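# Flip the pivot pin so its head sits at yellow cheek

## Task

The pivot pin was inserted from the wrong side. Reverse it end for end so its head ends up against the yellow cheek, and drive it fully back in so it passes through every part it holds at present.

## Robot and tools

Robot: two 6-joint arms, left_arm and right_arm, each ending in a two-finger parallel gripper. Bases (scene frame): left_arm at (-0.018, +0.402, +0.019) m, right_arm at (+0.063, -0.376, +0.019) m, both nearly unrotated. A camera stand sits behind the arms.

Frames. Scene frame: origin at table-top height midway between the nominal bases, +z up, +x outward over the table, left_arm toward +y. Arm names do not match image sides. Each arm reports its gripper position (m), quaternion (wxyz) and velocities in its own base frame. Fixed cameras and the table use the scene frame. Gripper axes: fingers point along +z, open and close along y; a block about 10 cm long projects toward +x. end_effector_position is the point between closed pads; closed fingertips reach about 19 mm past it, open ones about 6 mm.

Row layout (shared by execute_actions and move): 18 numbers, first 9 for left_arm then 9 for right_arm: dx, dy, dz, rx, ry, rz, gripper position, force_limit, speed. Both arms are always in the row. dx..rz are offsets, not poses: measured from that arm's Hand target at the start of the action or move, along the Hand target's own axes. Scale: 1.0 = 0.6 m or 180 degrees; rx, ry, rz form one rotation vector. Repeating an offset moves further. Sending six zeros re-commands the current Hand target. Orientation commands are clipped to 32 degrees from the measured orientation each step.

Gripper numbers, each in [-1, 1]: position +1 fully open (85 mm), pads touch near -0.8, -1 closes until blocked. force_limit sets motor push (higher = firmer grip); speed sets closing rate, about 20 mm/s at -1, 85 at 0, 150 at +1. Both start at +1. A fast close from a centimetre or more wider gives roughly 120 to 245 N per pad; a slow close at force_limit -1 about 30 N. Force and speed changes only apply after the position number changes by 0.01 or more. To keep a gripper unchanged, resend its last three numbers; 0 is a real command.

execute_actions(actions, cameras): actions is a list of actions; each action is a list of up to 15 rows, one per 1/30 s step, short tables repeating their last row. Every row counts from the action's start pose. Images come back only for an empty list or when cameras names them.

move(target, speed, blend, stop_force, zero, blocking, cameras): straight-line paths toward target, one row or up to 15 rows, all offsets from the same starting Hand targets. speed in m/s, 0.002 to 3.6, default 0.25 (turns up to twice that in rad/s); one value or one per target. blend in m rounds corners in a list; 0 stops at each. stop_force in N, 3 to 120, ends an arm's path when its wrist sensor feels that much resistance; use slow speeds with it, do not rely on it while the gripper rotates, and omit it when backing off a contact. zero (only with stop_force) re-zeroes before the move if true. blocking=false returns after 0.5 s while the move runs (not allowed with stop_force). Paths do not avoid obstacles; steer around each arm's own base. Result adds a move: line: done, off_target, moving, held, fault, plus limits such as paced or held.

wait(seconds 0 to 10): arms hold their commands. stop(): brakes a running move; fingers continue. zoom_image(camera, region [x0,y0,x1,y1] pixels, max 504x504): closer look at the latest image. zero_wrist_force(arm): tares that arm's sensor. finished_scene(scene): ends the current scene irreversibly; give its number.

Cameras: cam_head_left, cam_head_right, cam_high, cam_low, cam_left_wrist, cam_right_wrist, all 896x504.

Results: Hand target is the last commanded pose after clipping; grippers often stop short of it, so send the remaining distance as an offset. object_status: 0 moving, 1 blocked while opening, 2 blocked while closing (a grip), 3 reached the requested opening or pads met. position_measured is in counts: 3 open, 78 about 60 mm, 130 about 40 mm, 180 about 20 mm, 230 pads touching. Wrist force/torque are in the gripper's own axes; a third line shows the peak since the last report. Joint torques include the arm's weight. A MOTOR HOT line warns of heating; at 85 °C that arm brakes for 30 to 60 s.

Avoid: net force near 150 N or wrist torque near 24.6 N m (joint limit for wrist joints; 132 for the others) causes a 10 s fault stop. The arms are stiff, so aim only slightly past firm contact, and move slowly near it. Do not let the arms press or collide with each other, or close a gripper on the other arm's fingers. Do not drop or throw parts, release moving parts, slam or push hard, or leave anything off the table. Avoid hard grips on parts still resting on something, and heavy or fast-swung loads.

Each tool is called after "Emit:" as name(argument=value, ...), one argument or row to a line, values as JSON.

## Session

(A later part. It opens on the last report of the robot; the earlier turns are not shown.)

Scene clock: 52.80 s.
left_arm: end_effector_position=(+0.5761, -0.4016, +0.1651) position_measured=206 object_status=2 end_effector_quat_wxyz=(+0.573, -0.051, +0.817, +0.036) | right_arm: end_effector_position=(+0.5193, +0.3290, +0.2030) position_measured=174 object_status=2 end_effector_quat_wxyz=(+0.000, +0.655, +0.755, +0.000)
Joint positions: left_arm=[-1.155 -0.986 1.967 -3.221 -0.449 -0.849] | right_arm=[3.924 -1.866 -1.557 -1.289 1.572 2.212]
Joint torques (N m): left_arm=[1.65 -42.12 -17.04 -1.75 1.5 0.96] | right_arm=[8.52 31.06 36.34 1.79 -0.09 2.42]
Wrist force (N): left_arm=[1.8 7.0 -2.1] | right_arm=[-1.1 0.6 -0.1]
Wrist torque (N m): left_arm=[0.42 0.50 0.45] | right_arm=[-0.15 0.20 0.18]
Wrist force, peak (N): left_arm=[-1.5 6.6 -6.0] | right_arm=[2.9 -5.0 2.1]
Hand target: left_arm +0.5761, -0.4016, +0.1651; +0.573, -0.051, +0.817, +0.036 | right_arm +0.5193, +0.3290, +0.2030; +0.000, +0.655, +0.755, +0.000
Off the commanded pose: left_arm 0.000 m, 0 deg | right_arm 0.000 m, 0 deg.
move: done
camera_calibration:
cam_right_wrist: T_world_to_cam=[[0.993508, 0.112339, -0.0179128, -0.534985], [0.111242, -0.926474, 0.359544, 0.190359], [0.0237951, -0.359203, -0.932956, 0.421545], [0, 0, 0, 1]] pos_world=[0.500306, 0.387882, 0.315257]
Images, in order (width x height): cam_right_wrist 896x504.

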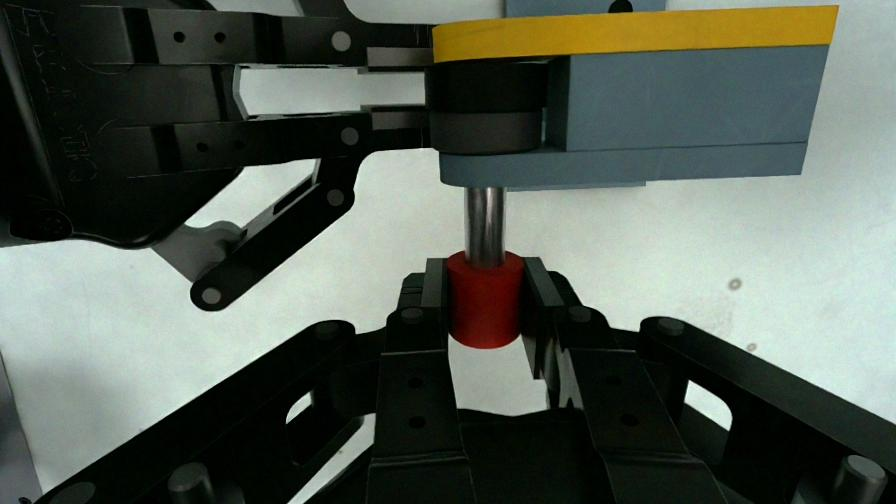

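Emit:
move(
  target=[0,0,0,0,0,0,-1,-1,-1,-0.0667,0,0,0,0,0,-1,-1,-1],
  speed=0.05,
  stop_force=22,
  cameras=["cam_right_wrist","cam_left_wrist"],
)

Emit:
zoom_image(
  camera="cam_left_wrist",
  region=[340, 230, 600, 450],
)

Scene clock: 55.73 s.
left_arm: end_effector_position=(+0.5761, -0.4016, +0.1651) position_measured=206 object_status=2 end_effector_quat_wxyz=(+0.573, -0.051, +0.817, +0.036) | right_arm: end_effector_position=(+0.5249, +0.2893, +0.2030) position_measured=174 object_status=2 end_effector_quat_wxyz=(+0.000, +0.655, +0.755, +0.000)
Joint positions: left_arm=[-1.155 -0.986 1.967 -3.221 -0.449 -0.849] | right_arm=[3.869 -1.831 -1.604 -1.278 1.572 2.157]
Joint torques (N m): left_arm=[-4.57 -37.96 -21.34 -4.06 3.19 0.84] | right_arm=[6.96 32.1 38.74 2.34 -0.36 2.56]
Wrist force (N): left_arm=[4.3 7.6 -1.6] | right_arm=[-0.7 -0.7 1.4]
Wrist torque (N m): left_arm=[0.39 0.46 0.49] | right_arm=[-0.13 0.14 0.11]
Wrist force, peak (N): left_arm=[5.1 7.8 -1.7] | right_arm=[-1.6 -0.9 1.6]
Hand target: left_arm +0.5761, -0.4016, +0.1651; +0.573, -0.051, +0.817, +0.036 | right_arm +0.5249, +0.2893, +0.2030; +0.000, +0.655, +0.755, +0.000
Off the commanded pose: left_arm 0.000 m, 0 deg | right_arm 0.000 m, 0 deg.
move: done
camera_calibration:
cam_left_wrist: T_world_to_cam=[[-0.122305, 0.992161, -0.0256629, 0.483881], [-0.0350971, 0.0215173, 0.999152, -0.121376], [0.991872, 0.123102, 0.0321903, -0.400241], [0, 0, 0, 1]] pos_world=[0.451909, -0.428205, 0.146575]
cam_right_wrist: T_world_to_cam=[[0.993508, 0.112339, -0.0179128, -0.5362], [0.111242, -0.926474, 0.359544, 0.153036], [0.0237951, -0.359203, -0.932956, 0.407185], [0, 0, 0, 1]] pos_world=[0.506006, 0.348282, 0.315257]
Images, in order (width x height): cam_left_wrist 896x504, cam_right_wrist 896x504.

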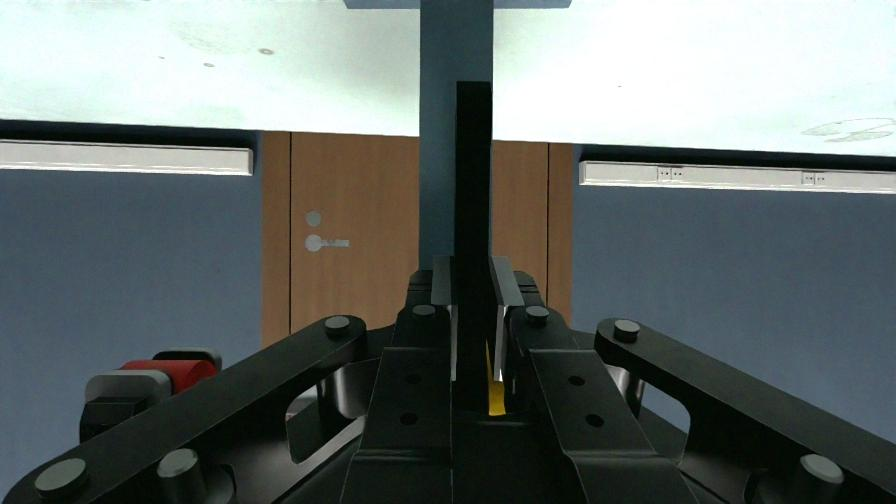

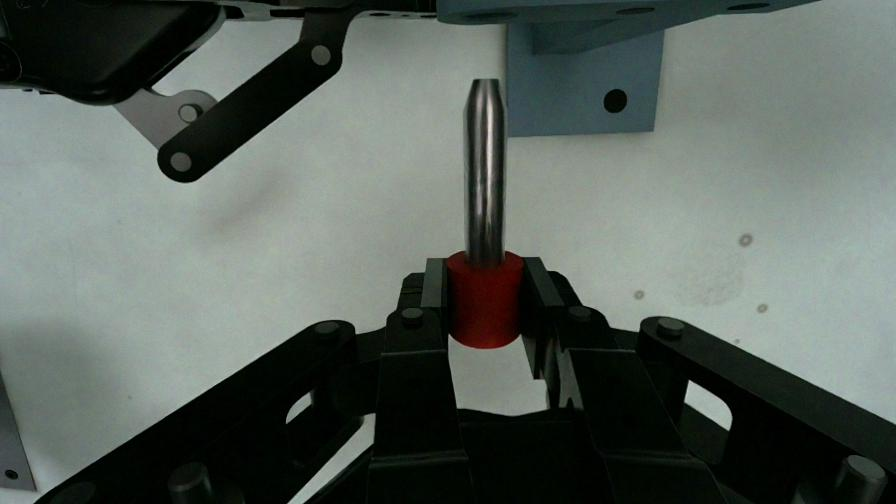

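Scaled by 1.938.

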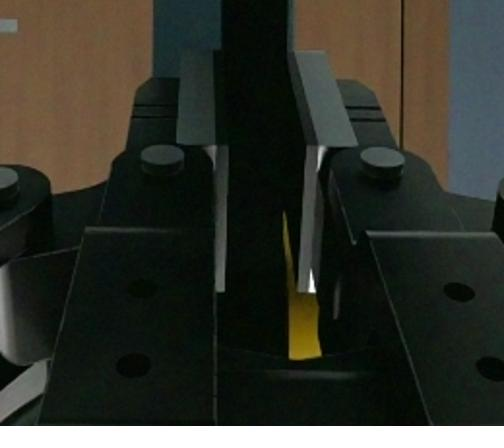

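Emit:
move(
  target=[
    [0,0,0,0,0,0,-1,-1,-1,0,0,-0.1667,0,0,0,-1,-1,-1],
    [0,0,0,0,0,0,-1,-1,-1,0.16,0,-0.1667,0,0,0.5,-1,-1,-1],
    [0,0,0,0,0,0,-1,-1,-1,0.3217,0,-0.1667,0,0,1,-1,-1,-1],
    [0,0,0,0,0,0,-1,-1,-1,0.3217,0,0,0,0,1,-1,-1,-1],
  ],
  speed=[0.25,0.45,0.45,0.15],
  blend=[0.02,0.03,0,0],
  cameras=["cam_right_wrist","cam_left_wrist","cam_low"],
)

Scene clock: 63.17 s.
left_arm: end_effector_position=(+0.5761, -0.4016, +0.1651) position_measured=206 object_status=2 end_effector_quat_wxyz=(+0.573, -0.051, +0.817, +0.036) | right_arm: end_effector_position=(+0.4977, +0.4804, +0.2031) position_measured=174 object_status=2 end_effector_quat_wxyz=(+0.000, +0.755, -0.655, +0.000)
Joint positions: left_arm=[-1.155 -0.986 1.967 -3.221 -0.449 -0.849] | right_arm=[4.103 -2.048 -1.299 -1.365 1.572 5.532]
Joint torques (N m): left_arm=[-8.62 -38.54 -21.17 -4.58 3.22 0.64] | right_arm=[-0.58 57.75 31.91 3.47 -0.86 2.42]
Wrist force (N): left_arm=[4.9 7.8 -1.8] | right_arm=[-0.6 -0.8 1.6]
Wrist torque (N m): left_arm=[0.41 0.42 0.49] | right_arm=[-0.15 0.14 0.10]
Wrist force, peak (N): left_arm=[5.1 7.9 -1.9] | right_arm=[-0.5 -0.7 4.8]
Hand target: left_arm +0.5761, -0.4016, +0.1651; +0.573, -0.051, +0.817, +0.036 | right_arm +0.4977, +0.4804, +0.2031; +0.000, +0.755, -0.655, +0.000
Off the commanded pose: left_arm 0.000 m, 0 deg | right_arm 0.000 m, 0 deg.
move: done
camera_calibration:
cam_left_wrist: T_world_to_cam=[[-0.122305, 0.992161, -0.0256629, 0.483881], [-0.0350971, 0.0215173, 0.999152, -0.121376], [0.991872, 0.123102, 0.0321903, -0.400241], [0, 0, 0, 1]] pos_world=[0.451909, -0.428205, 0.146575]
cam_right_wrist: T_world_to_cam=[[-0.993544, -0.112221, -0.016615, 0.565974], [-0.110635, 0.926105, 0.360679, -0.446717], [-0.0250884, 0.360188, -0.932542, 0.155201], [0, 0, 0, 1]] pos_world=[0.516792, 0.42132, 0.315257]
Images, in order (width x height): cam_low 896x504, cam_left_wrist 896x504, cam_right_wrist 896x504.

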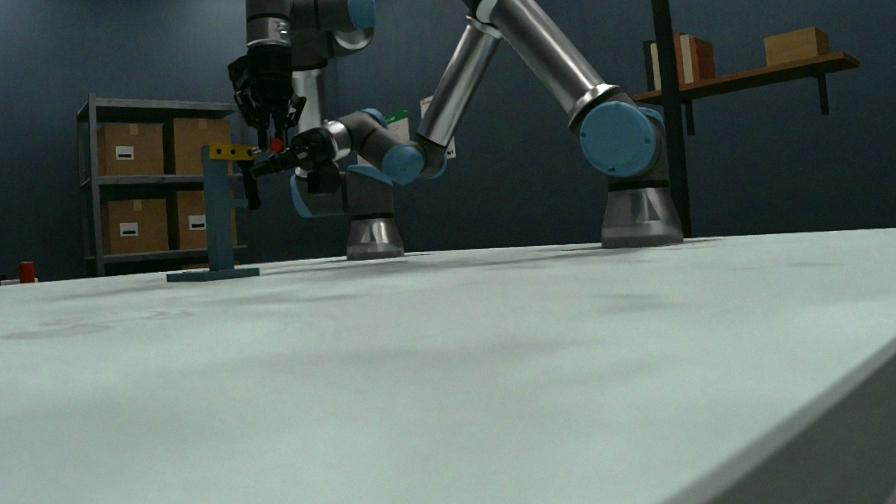

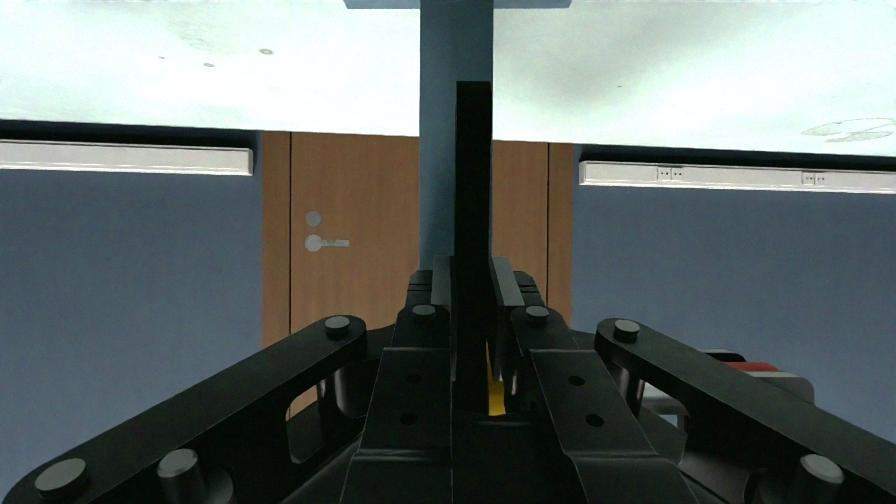

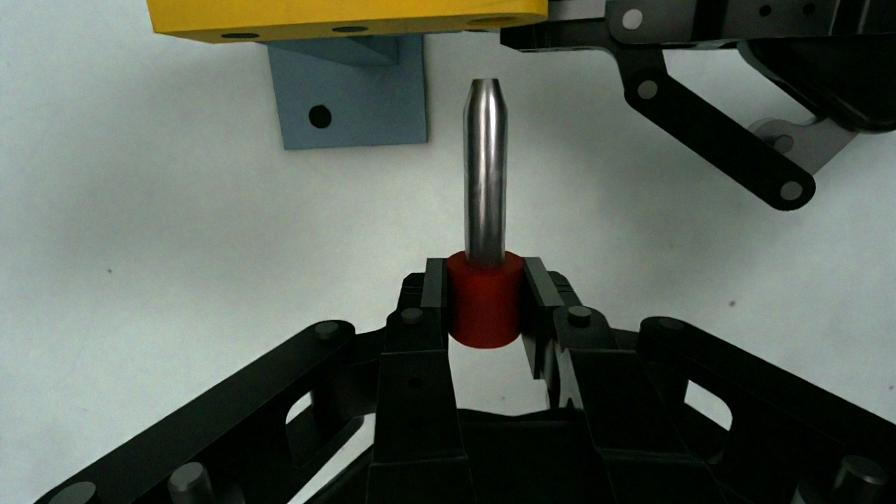

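Emit:
zoom_image(
  camera="cam_right_wrist",
  region=[420, 0, 560, 120],
)

Emit:
zoom_image(
  camera="cam_low",
  region=[190, 90, 330, 220],
)

Scaled by 3.600.

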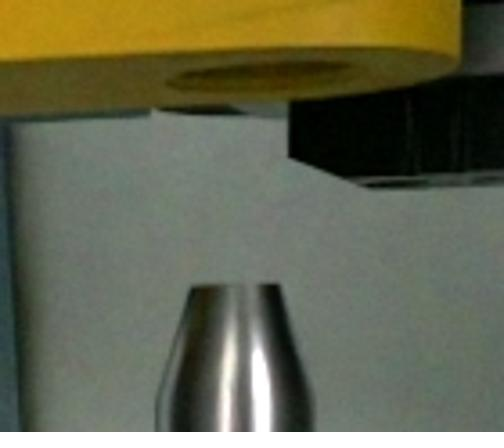

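Scaled by 3.600.

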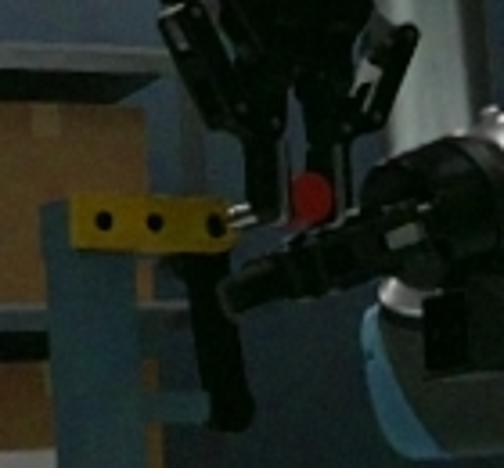

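Emit:
move(
  target=[0,0,0,0,0,0,-1,-1,-1,0.045,0.0009,0,0,0,0,-1,-1,-1],
  speed=0.03,
  stop_force=8,
  cameras=["cam_right_wrist"],
)

Emit:
zoom_image(
  camera="cam_right_wrist",
  region=[420, 0, 560, 140],
)

Scene clock: 67.60 s.
left_arm: end_effector_position=(+0.5761, -0.4016, +0.1651) position_measured=206 object_status=2 end_effector_quat_wxyz=(+0.573, -0.051, +0.817, +0.036) | right_arm: end_effector_position=(+0.5010, +0.4536, +0.2031) position_measured=174 object_status=2 end_effector_quat_wxyz=(+0.000, +0.755, -0.655, +0.000)
Joint positions: left_arm=[-1.155 -0.986 1.967 -3.221 -0.449 -0.849] | right_arm=[4.076 -2.009 -1.356 -1.346 1.572 5.505]
Joint torques (N m): left_arm=[-8.43 -36.87 -20.97 -4.7 3.23 0.53] | right_arm=[6.15 38.34 38.88 2.87 -2.17 2.13]
Wrist force (N): left_arm=[4.5 7.8 -1.5] | right_arm=[0.8 5.4 0.4]
Wrist torque (N m): left_arm=[0.41 0.42 0.49] | right_arm=[-0.20 0.14 0.45]
Wrist force, peak (N): left_arm=[5.1 7.9 -1.8] | right_arm=[-6.5 5.7 0.5]
Hand target: left_arm +0.5761, -0.4016, +0.1651; +0.573, -0.051, +0.817, +0.036 | right_arm +0.5010, +0.4536, +0.2031; +0.000, +0.755, -0.655, +0.000
Off the commanded pose: left_arm 0.000 m, 0 deg | right_arm 0.000 m, 0 deg.
move: done
camera_calibration:
cam_right_wrist: T_world_to_cam=[[-0.993536, -0.112272, -0.0167533, 0.566206], [-0.110731, 0.926064, 0.360755, -0.421502], [-0.0249881, 0.360278, -0.93251, 0.164837], [0, 0, 0, 1]] pos_world=[0.519992, 0.39452, 0.315257]
Images, in order (width x height): cam_right_wrist 896x504.

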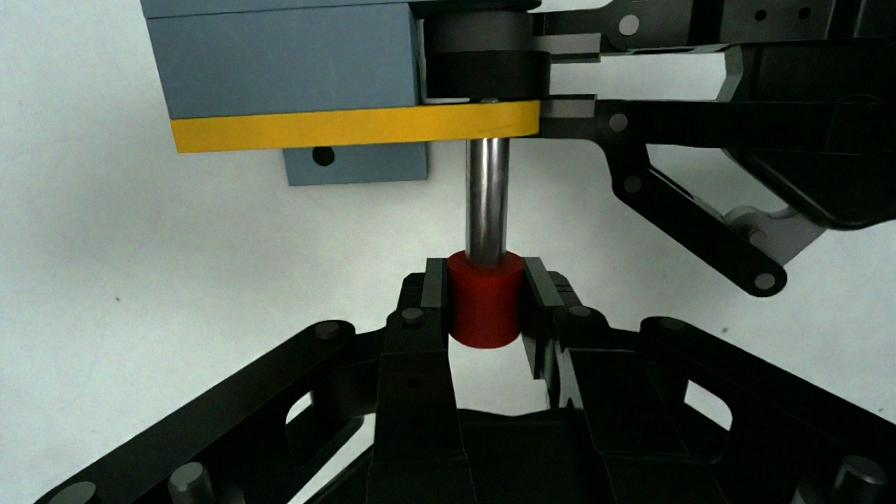

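Scaled by 3.600.

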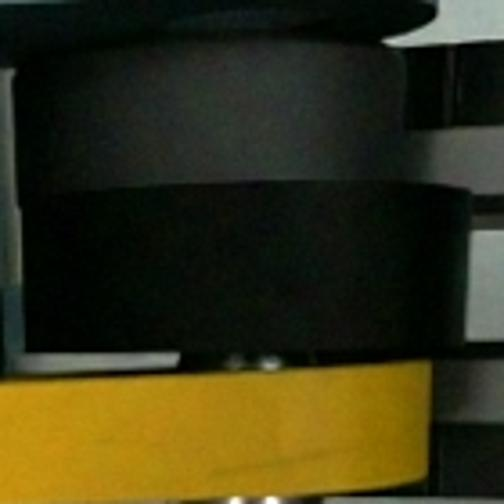

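Emit:
move(
  target=[0,0,0,0,0,0,-1,-1,-1,0.033,0.0005,0,0,0,0,-1,-1,-1],
  speed=0.02,
  stop_force=10,
  cameras=["cam_right_wrist"],
)

Emit:
zoom_image(
  camera="cam_right_wrist",
  region=[400, 0, 600, 200],
)

Scene clock: 70.33 s.
left_arm: end_effector_position=(+0.5761, -0.4016, +0.1651) position_measured=206 object_status=2 end_effector_quat_wxyz=(+0.573, -0.051, +0.817, +0.036) | right_arm: end_effector_position=(+0.5017, +0.4477, +0.2031) position_measured=174 object_status=2 end_effector_quat_wxyz=(+0.000, +0.755, -0.655, +0.000)
Joint positions: left_arm=[-1.155 -0.986 1.967 -3.221 -0.449 -0.849] | right_arm=[4.069 -2.001 -1.368 -1.343 1.572 5.498]
Joint torques (N m): left_arm=[0.72 -37.8 -22.65 -1.41 -1.91 0.53] | right_arm=[4.22 37.16 39.42 3.57 -0.74 2.35]
Wrist force (N): left_arm=[3.8 9.2 -12.5] | right_arm=[-1.5 5.6 -1.5]
Wrist torque (N m): left_arm=[0.36 0.41 0.50] | right_arm=[-0.08 0.23 0.22]
Wrist force, peak (N): left_arm=[4.5 9.3 -12.6] | right_arm=[-26.3 2.1 1.0]
Hand target: left_arm +0.5761, -0.4016, +0.1651; +0.573, -0.051, +0.817, +0.036 | right_arm +0.5017, +0.4477, +0.2031; +0.000, +0.755, -0.655, +0.000 (not the last commanded pose)
Off the commanded pose: left_arm 0.000 m, 0 deg | right_arm 0.014 m, 0 deg.
move: contact (right_arm)
camera_calibration:
cam_right_wrist: T_world_to_cam=[[-0.993526, -0.112359, -0.0167987, 0.566381], [-0.110825, 0.926019, 0.360841, -0.41591], [-0.0249877, 0.360367, -0.932476, 0.166937], [0, 0, 0, 1]] pos_world=[0.520792, 0.38862, 0.315257]
Images, in order (width x height): cam_right_wrist 896x504.

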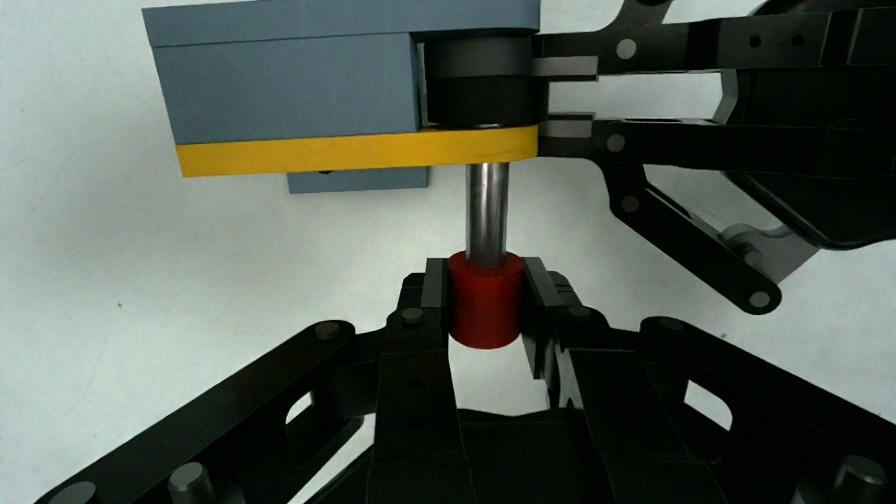

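Scaled by 2.520.

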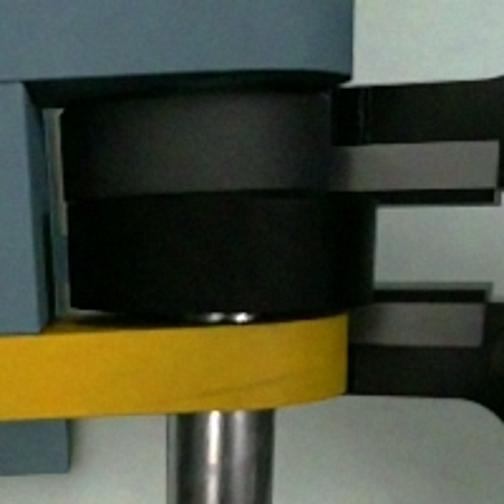

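Emit:
wait(
  seconds=0,
  cameras=["all"],
)

Emit:
zoom_image(
  camera="cam_high",
  region=[400, 240, 470, 310],
)

Emit:
zoom_image(
  camera="cam_left_wrist",
  region=[410, 250, 540, 430],
)

Emit:
zoom_image(
  camera="cam_head_right",
  region=[370, 140, 450, 220],
)

Scene clock: 73.83 s.
left_arm: end_effector_position=(+0.5761, -0.4016, +0.1651) position_measured=206 object_status=2 end_effector_quat_wxyz=(+0.573, -0.051, +0.817, +0.036) | right_arm: end_effector_position=(+0.5017, +0.4477, +0.2031) position_measured=174 object_status=2 end_effector_quat_wxyz=(+0.000, +0.755, -0.655, +0.000)
Joint positions: left_arm=[-1.155 -0.986 1.967 -3.221 -0.449 -0.849] | right_arm=[4.069 -2.001 -1.368 -1.343 1.572 5.498]
Joint torques (N m): left_arm=[4.55 -37.71 -21.26 -1.59 -1.98 0.46] | right_arm=[5.94 36.81 39.49 3.55 -0.94 1.75]
Wrist force (N): left_arm=[3.9 9.3 -12.6] | right_arm=[-1.2 5.6 -1.4]
Wrist torque (N m): left_arm=[0.36 0.39 0.48] | right_arm=[-0.06 0.20 0.22]
Wrist force, peak (N): left_arm=[3.9 9.3 -12.8] | right_arm=[-1.2 5.8 -1.5]
Hand target: left_arm +0.5761, -0.4016, +0.1651; +0.573, -0.051, +0.817, +0.036 | right_arm +0.5017, +0.4477, +0.2031; +0.000, +0.755, -0.655, +0.000 (not the last commanded pose)
Tool commands: left_gripper/position=-1.0 left_gripper/force_limit=-1.0 left_gripper/speed=-1.0 right_gripper/position=-1.0 right_gripper/force_limit=-1.0 right_gripper/speed=-1.0
Off the commanded pose: left_arm 0.000 m, 0 deg | right_arm 0.014 m, 0 deg.
camera_calibration:
cam_left_wrist: T_world_to_cam=[[-0.122305, 0.992161, -0.0256629, 0.483881], [-0.0350971, 0.0215173, 0.999152, -0.121376], [0.991872, 0.123102, 0.0321903, -0.400241], [0, 0, 0, 1]] pos_world=[0.451909, -0.428205, 0.146575]
cam_right_wrist: T_world_to_cam=[[-0.993526, -0.112359, -0.0167987, 0.566381], [-0.110825, 0.926019, 0.360841, -0.41591], [-0.0249877, 0.360367, -0.932476, 0.166937], [0, 0, 0, 1]] pos_world=[0.520792, 0.38862, 0.315257]

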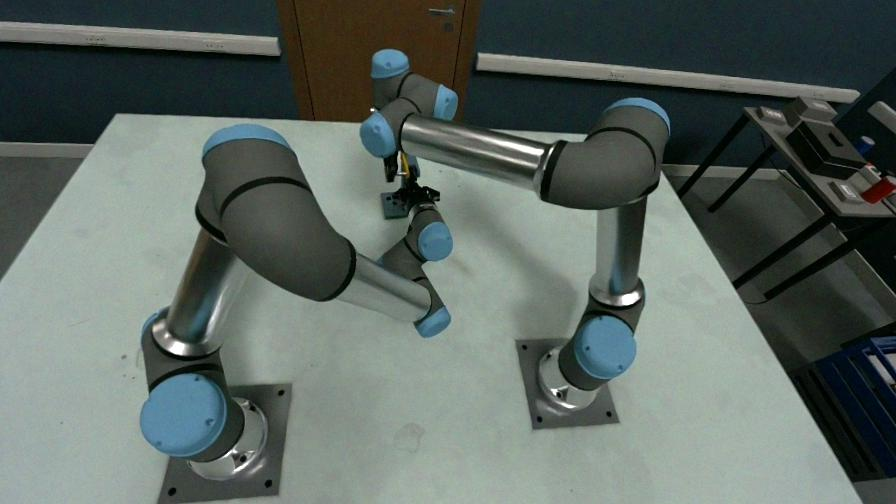

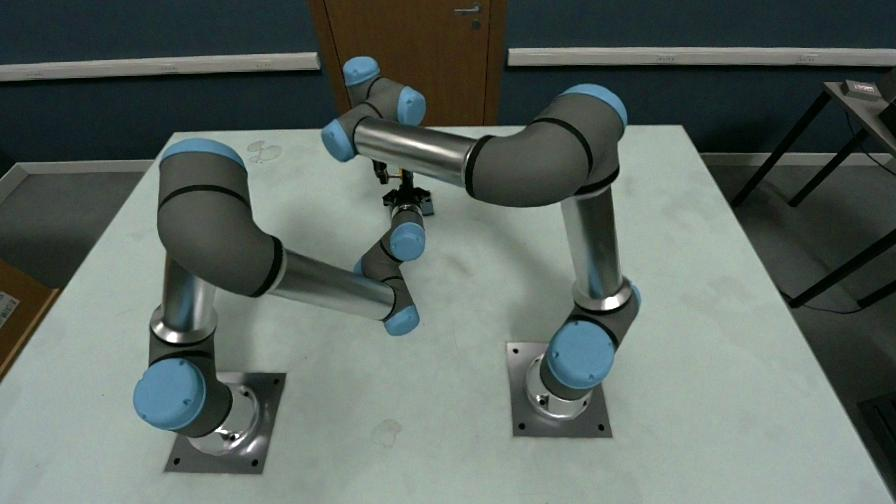

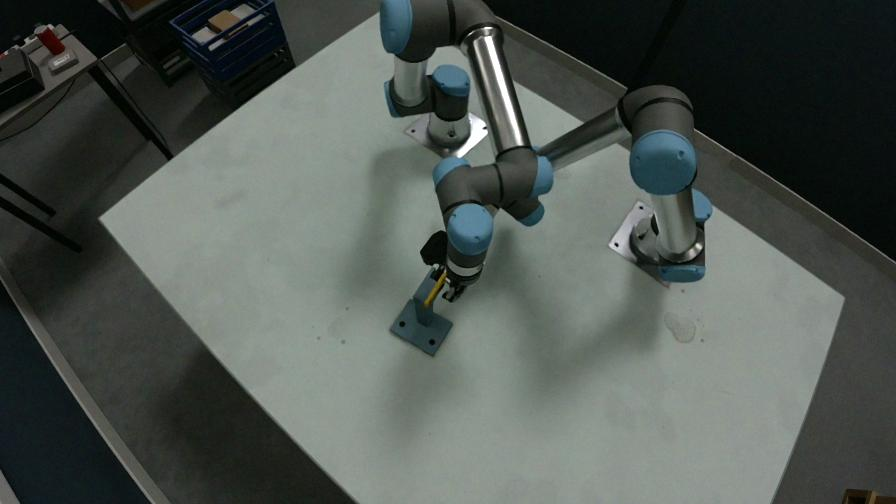

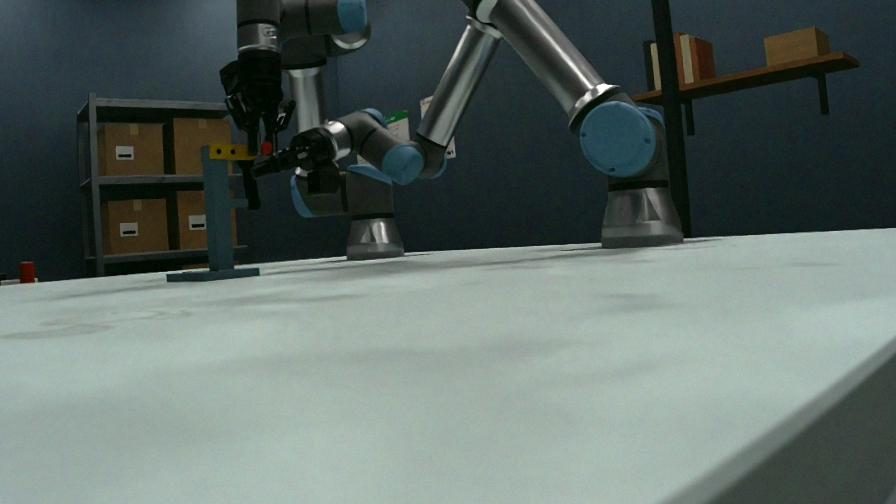

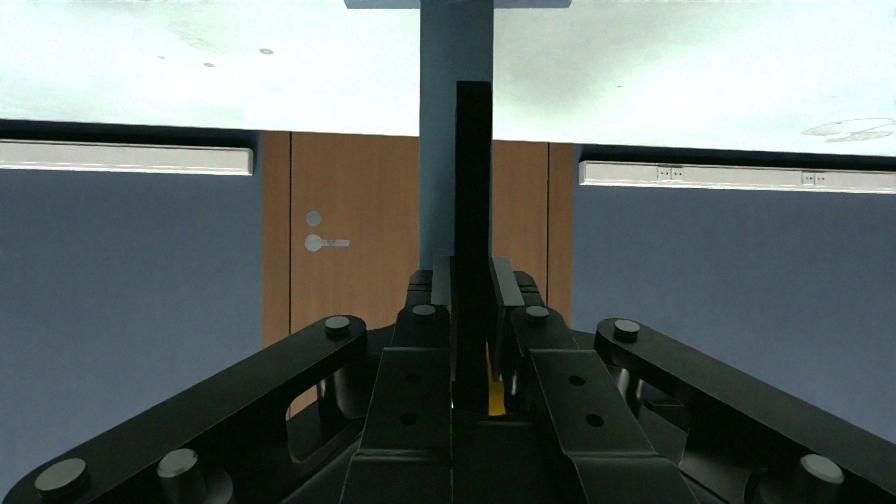

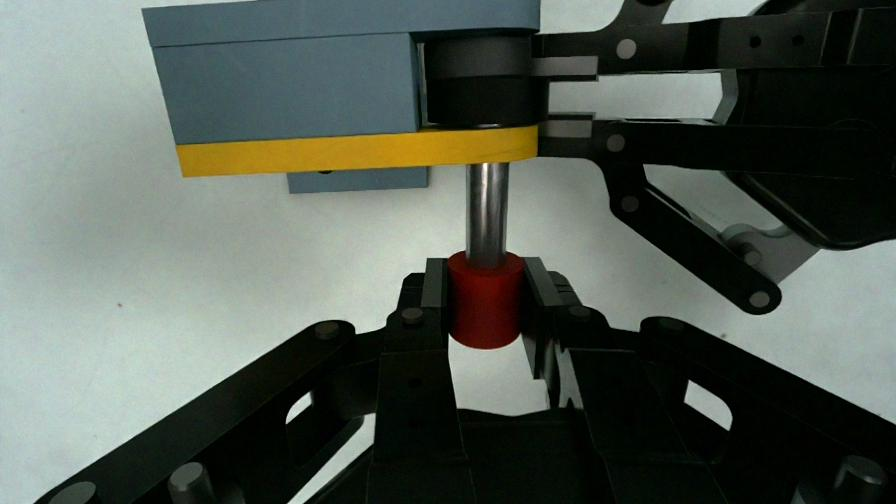

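Scaled by 7.200.

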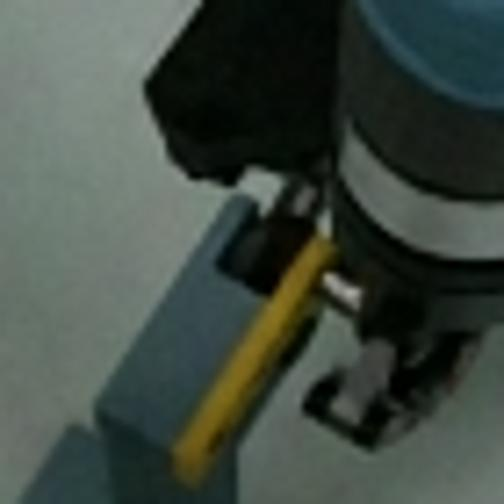

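Scaled by 2.800.

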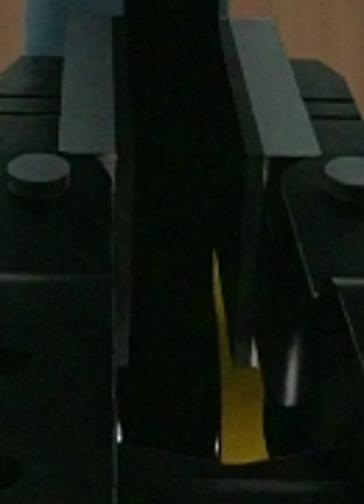

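Scaled by 6.300.

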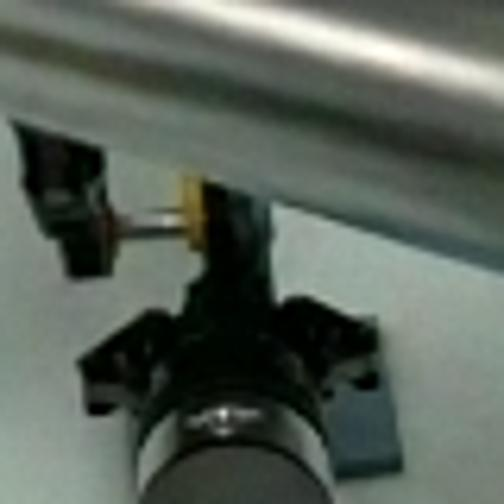

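Emit:
move(
  target=[
    [0,0,-0.001,0,0,0,-1,-1,-1,0,0,0,0,0,0,-1,-1,-1],
    [0,0,-0.001,0,0,0,-1,-1,-1,0.024,0,0,0,0,0,-1,-1,-1],
  ],
  speed=0.015,
  stop_force=12,
)

Scene clock: 75.50 s.
left_arm: end_effector_position=(+0.5760, -0.4016, +0.1652) position_measured=206 object_status=2 end_effector_quat_wxyz=(+0.573, -0.051, +0.817, +0.036) | right_arm: end_effector_position=(+0.5018, +0.4474, +0.2032) position_measured=174 object_status=2 end_effector_quat_wxyz=(+0.000, +0.755, -0.655, +0.000)
Joint positions: left_arm=[-1.155 -0.986 1.967 -3.22 -0.449 -0.85] | right_arm=[4.069 -2.001 -1.369 -1.342 1.572 5.498]
Joint torques (N m): left_arm=[4.58 -35.04 -27.12 -5.04 0.12 1.66] | right_arm=[1.08 37.9 37.03 1.99 -3.02 2.24]
Wrist force (N): left_arm=[4.9 8.1 -4.3] | right_arm=[-10.7 3.4 0.2]
Wrist torque (N m): left_arm=[0.39 0.29 0.42] | right_arm=[-0.04 0.29 0.21]
Wrist force, peak (N): left_arm=[4.0 9.3 -12.9] | right_arm=[-25.0 1.9 1.4]
Hand target: left_arm +0.5760, -0.4016, +0.1652; +0.573, -0.051, +0.817, +0.036 | right_arm +0.5018, +0.4474, +0.2032; +0.000, +0.755, -0.655, +0.000 (not the last commanded pose)
Off the commanded pose: left_arm 0.000 m, 0 deg | right_arm 0.014 m, 0 deg.
move: contact (left_arm, right_arm); path passed 1 of 2 targets

Emit:
move(
  target=[
    [0,0,-0.0007,0,0,0,-1,-1,-1,-0.003,0.0008,0,0,0,0,-1,-1,-1],
  ],
  speed=0.02,
)

Emit:
move(
  target=[
    [0,0,0,0,0,0,-1,-1,-1,0.025,0,0,0,0,0,-1,-1,-1],
  ],
  speed=0.01,
  stop_force=12,
)

Scene clock: 77.13 s.
left_arm: end_effector_position=(+0.5756, -0.4016, +0.1653) position_measured=206 object_status=2 end_effector_quat_wxyz=(+0.573, -0.051, +0.817, +0.036) | right_arm: end_effector_position=(+0.5010, +0.4492, +0.2032) position_measured=174 object_status=2 end_effector_quat_wxyz=(+0.000, +0.755, -0.655, +0.000)
Joint positions: left_arm=[-1.156 -0.987 1.968 -3.219 -0.449 -0.851] | right_arm=[4.072 -2.002 -1.367 -1.343 1.572 5.501]
Joint torques (N m): left_arm=[-11.56 -48.56 -12.03 -1.9 3.44 -1.48] | right_arm=[2.71 40.86 36.83 1.79 -0.39 2.1]
Wrist force (N): left_arm=[3.4 6.8 0.4] | right_arm=[0.2 0.8 1.3]
Wrist torque (N m): left_arm=[0.39 0.47 0.51] | right_arm=[0.10 0.02 -0.03]
Wrist force, peak (N): left_arm=[4.9 8.3 -4.6] | right_arm=[-10.7 3.6 0.4]
Hand target: left_arm +0.5756, -0.4016, +0.1653; +0.573, -0.051, +0.817, +0.036 | right_arm +0.5010, +0.4492, +0.2032; +0.000, +0.755, -0.655, +0.000
Off the commanded pose: left_arm 0.000 m, 0 deg | right_arm 0.000 m, 0 deg.
move: done

Scene clock: 78.33 s.
left_arm: end_effector_position=(+0.5756, -0.4016, +0.1653) position_measured=206 object_status=2 end_effector_quat_wxyz=(+0.573, -0.051, +0.817, +0.036) | right_arm: end_effector_position=(+0.5013, +0.4474, +0.2032) position_measured=174 object_status=2 end_effector_quat_wxyz=(+0.000, +0.755, -0.655, +0.000)
Joint positions: left_arm=[-1.156 -0.987 1.968 -3.219 -0.449 -0.851] | right_arm=[4.07 -2 -1.37 -1.342 1.572 5.499]
Joint torques (N m): left_arm=[-11.19 -48.46 -15.73 -4.3 3.35 0.54] | right_arm=[3.43 39.62 37.32 0.85 -2.66 2.45]
Wrist force (N): left_arm=[3.7 6.8 0.2] | right_arm=[-9.3 1.5 1.4]
Wrist torque (N m): left_arm=[0.40 0.47 0.50] | right_arm=[0.07 0.14 0.15]
Wrist force, peak (N): left_arm=[4.1 7.0 0.4] | right_arm=[-20.0 1.2 1.3]
Hand target: left_arm +0.5756, -0.4016, +0.1653; +0.573, -0.051, +0.817, +0.036 | right_arm +0.5013, +0.4474, +0.2032; +0.000, +0.755, -0.655, +0.000 (not the last commanded pose)
Off the commanded pose: left_arm 0.000 m, 0 deg | right_arm 0.013 m, 0 deg.
move: contact (right_arm)

Emit:
move(
  target=[0,0,0,0,0,0,-1,-1,-1,-0.003,0.0007,0,0,0,0,-1,-1,-1],
  speed=0.02,
)

Emit:
move(
  target=[0,0,0,0,0,0,-1,-1,-1,0.025,0,0,0,0,0,-1,-1,-1],
  speed=0.01,
  stop_force=20,
  cameras=["cam_right_wrist","cam_low"],
)

Emit:
zoom_image(
  camera="cam_right_wrist",
  region=[400, 0, 600, 200],
)

Emit:
zoom_image(
  camera="cam_low",
  region=[200, 120, 300, 220],
)

Scene clock: 80.87 s.
left_arm: end_effector_position=(+0.5756, -0.4016, +0.1653) position_measured=206 object_status=2 end_effector_quat_wxyz=(+0.573, -0.051, +0.817, +0.036) | right_arm: end_effector_position=(+0.5006, +0.4491, +0.2032) position_measured=174 object_status=2 end_effector_quat_wxyz=(+0.000, +0.755, -0.655, +0.000)
Joint positions: left_arm=[-1.156 -0.987 1.968 -3.219 -0.449 -0.851] | right_arm=[4.072 -2.001 -1.368 -1.343 1.572 5.501]
Joint torques (N m): left_arm=[-11.31 -48.3 -19.25 -4.24 3.2 0.91] | right_arm=[6.05 40.83 35.6 1.2 -0.51 1.91]
Wrist force (N): left_arm=[3.6 7.2 0.3] | right_arm=[0.3 -1.3 0.5]
Wrist torque (N m): left_arm=[0.40 0.43 0.50] | right_arm=[0.18 0.06 -0.16]
Wrist force, peak (N): left_arm=[4.2 7.1 0.2] | right_arm=[-9.3 1.4 1.4]
Hand target: left_arm +0.5756, -0.4016, +0.1653; +0.573, -0.051, +0.817, +0.036 | right_arm +0.5006, +0.4491, +0.2032; +0.000, +0.755, -0.655, +0.000
Off the commanded pose: left_arm 0.000 m, 0 deg | right_arm 0.000 m, 0 deg.
move: done

Scene clock: 82.17 s.
left_arm: end_effector_position=(+0.5756, -0.4016, +0.1653) position_measured=206 object_status=2 end_effector_quat_wxyz=(+0.573, -0.051, +0.817, +0.036) | right_arm: end_effector_position=(+0.5009, +0.4470, +0.2032) position_measured=174 object_status=2 end_effector_quat_wxyz=(+0.000, +0.755, -0.655, -0.001)
Joint positions: left_arm=[-1.156 -0.987 1.968 -3.219 -0.449 -0.851] | right_arm=[4.07 -1.998 -1.372 -1.341 1.572 5.499]
Joint torques (N m): left_arm=[-9.82 -47.6 -20.55 -4.43 3.12 0.79] | right_arm=[-0.23 38.96 34.27 -0.27 -3.92 2.32]
Wrist force (N): left_arm=[3.8 7.0 0.3] | right_arm=[-17.1 1.8 1.0]
Wrist torque (N m): left_arm=[0.42 0.44 0.50] | right_arm=[0.14 0.23 0.11]
Wrist force, peak (N): left_arm=[4.0 7.6 -0.4] | right_arm=[-29.4 0.9 1.7]
Hand target: left_arm +0.5756, -0.4016, +0.1653; +0.573, -0.051, +0.817, +0.036 | right_arm +0.5009, +0.4470, +0.2032; +0.000, +0.755, -0.655, -0.001 (not the last commanded pose)
Off the commanded pose: left_arm 0.000 m, 0 deg | right_arm 0.013 m, 0 deg.
move: contact (right_arm)
camera_calibration:
cam_right_wrist: T_world_to_cam=[[-0.993497, -0.112558, -0.0171503, 0.565672], [-0.111125, 0.925797, 0.361319, -0.415204], [-0.0247915, 0.360875, -0.932285, 0.166939], [0, 0, 0, 1]] pos_world=[0.519992, 0.387821, 0.315357]
Images, in order (width x height): cam_low 896x504, cam_right_wrist 896x504.

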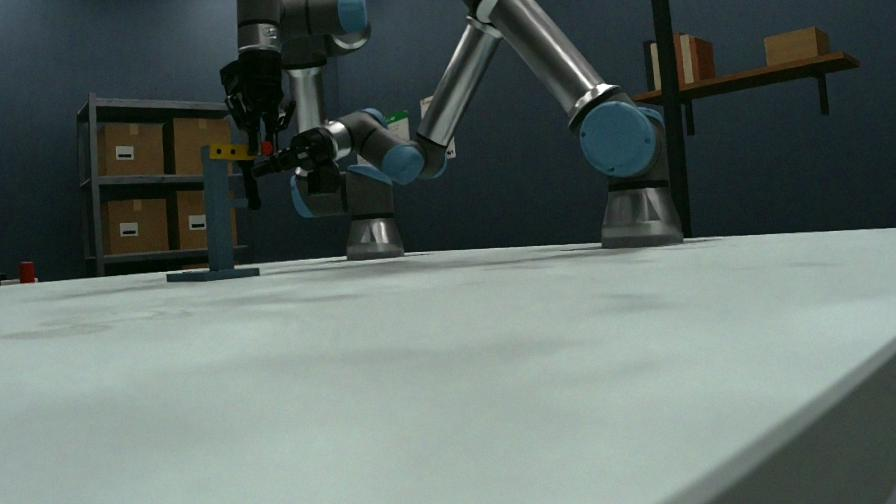

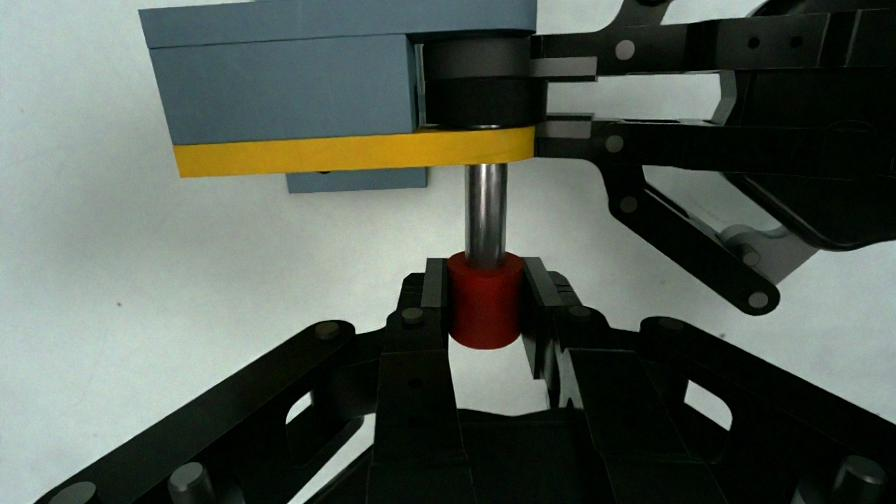

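Scaled by 2.520.

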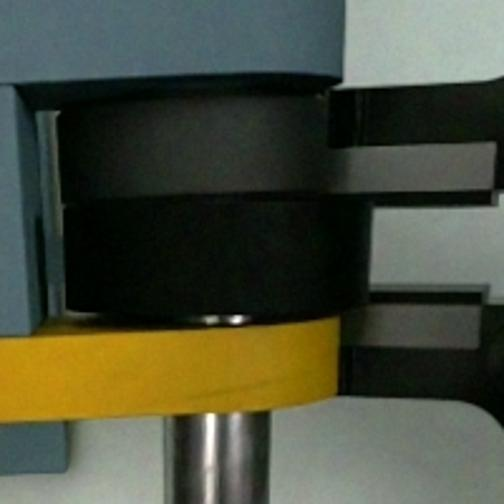

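Scaled by 5.040.

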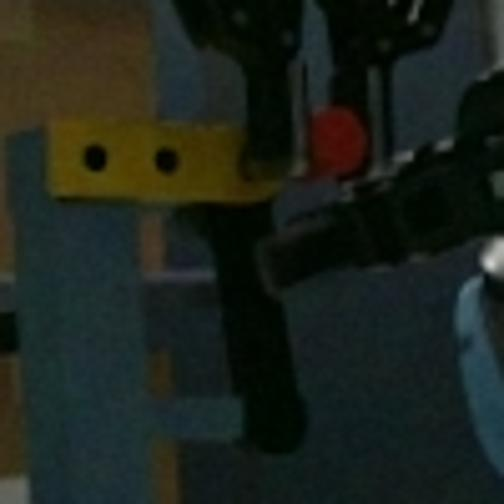

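Emit:
move(
  target=[-0.0003,0,0.0005,0,0,0,-1,-1,-1,-0.0084,0.0022,0,0,0,-0.0089,-1,-1,-1],
  speed=0.03,
)

Emit:
move(
  target=[0,0,0,0,0,0,-1,-1,-1,0.035,0,0,0,0,0,-1,-1,-1],
  speed=0.015,
  stop_force=14,
  cameras=["cam_right_wrist"],
)

Emit:
zoom_image(
  camera="cam_right_wrist",
  region=[400, 0, 600, 200],
)

Scene clock: 90.93 s.
left_arm: end_effector_position=(+0.5760, -0.4016, +0.1654) position_measured=206 object_status=2 end_effector_quat_wxyz=(+0.573, -0.051, +0.817, +0.036) | right_arm: end_effector_position=(+0.4989, +0.4519, +0.2032) position_measured=174 object_status=2 end_effector_quat_wxyz=(+0.000, +0.765, -0.644, -0.001)
Joint positions: left_arm=[-1.155 -0.987 1.967 -3.22 -0.449 -0.85] | right_arm=[4.077 -2.002 -1.366 -1.343 1.572 5.477]
Joint torques (N m): left_arm=[3.98 -36.98 -26.57 -5.31 -1.54 1.5] | right_arm=[-3.22 45.38 32.38 1.8 0.69 1.89]
Wrist force (N): left_arm=[6.4 8.7 -3.2] | right_arm=[0.1 0.1 1.0]
Wrist torque (N m): left_arm=[0.37 0.28 0.40] | right_arm=[-0.02 0.04 0.16]
Wrist force, peak (N): left_arm=[6.7 8.8 -3.0] | right_arm=[-17.3 1.9 1.3]
Hand target: left_arm +0.5760, -0.4016, +0.1654; +0.573, -0.051, +0.817, +0.036 | right_arm +0.4989, +0.4518, +0.2032; +0.000, +0.765, -0.645, -0.001
Off the commanded pose: left_arm 0.000 m, 0 deg | right_arm 0.000 m, 0 deg.
move: done

Scene clock: 92.37 s.
left_arm: end_effector_position=(+0.5760, -0.4016, +0.1654) position_measured=206 object_status=2 end_effector_quat_wxyz=(+0.573, -0.051, +0.817, +0.036) | right_arm: end_effector_position=(+0.4997, +0.4469, +0.2032) position_measured=174 object_status=2 end_effector_quat_wxyz=(+0.000, +0.765, -0.645, -0.001)
Joint positions: left_arm=[-1.155 -0.987 1.967 -3.22 -0.449 -0.85] | right_arm=[4.071 -1.996 -1.376 -1.34 1.572 5.472]
Joint torques (N m): left_arm=[3.9 -39.65 -24.46 -3.88 2.62 -0.66] | right_arm=[0.98 39.2 37.43 1.24 -2.23 2.4]
Wrist force (N): left_arm=[6.9 8.2 -3.5] | right_arm=[-11.5 -0.4 1.1]
Wrist torque (N m): left_arm=[0.41 0.24 0.38] | right_arm=[0.02 0.13 0.08]
Wrist force, peak (N): left_arm=[6.8 9.1 -3.7] | right_arm=[-27.2 -1.0 1.5]
Hand target: left_arm +0.5760, -0.4016, +0.1654; +0.573, -0.051, +0.817, +0.036 | right_arm +0.4997, +0.4469, +0.2032; +0.000, +0.765, -0.645, -0.001 (not the last commanded pose)
Off the commanded pose: left_arm 0.000 m, 0 deg | right_arm 0.016 m, 0 deg.
move: contact (right_arm)
camera_calibration:
cam_right_wrist: T_world_to_cam=[[-0.98996, -0.140303, -0.0171579, 0.575142], [-0.136977, 0.922296, 0.361395, -0.400747], [-0.0348802, 0.360117, -0.932255, 0.172336], [0, 0, 0, 1]] pos_world=[0.520486, 0.388241, 0.315357]
Images, in order (width x height): cam_right_wrist 896x504.

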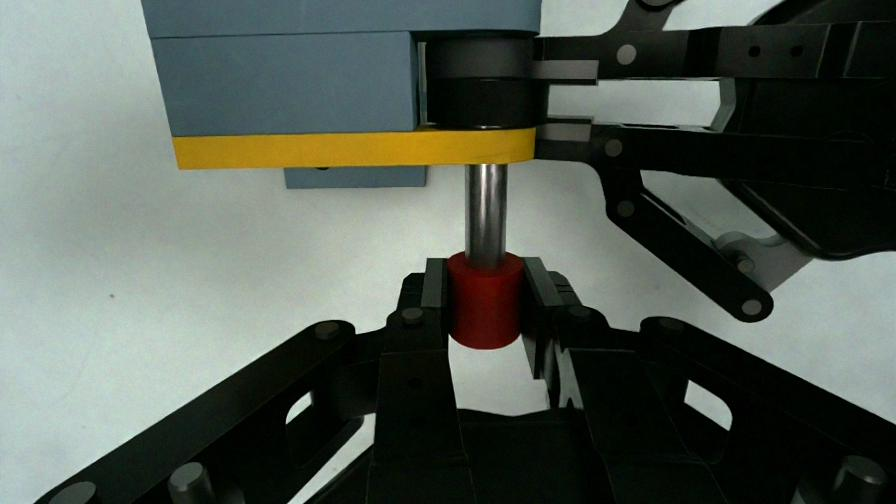

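Scaled by 2.520.

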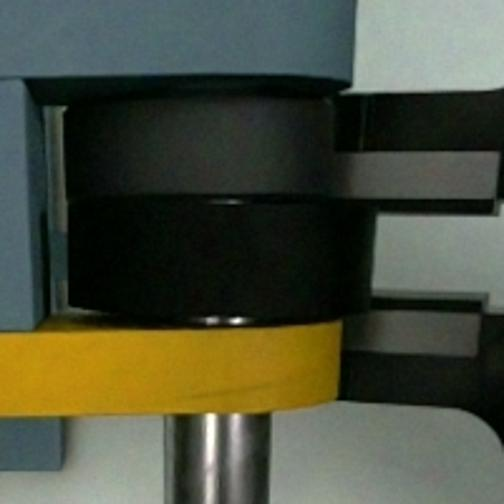

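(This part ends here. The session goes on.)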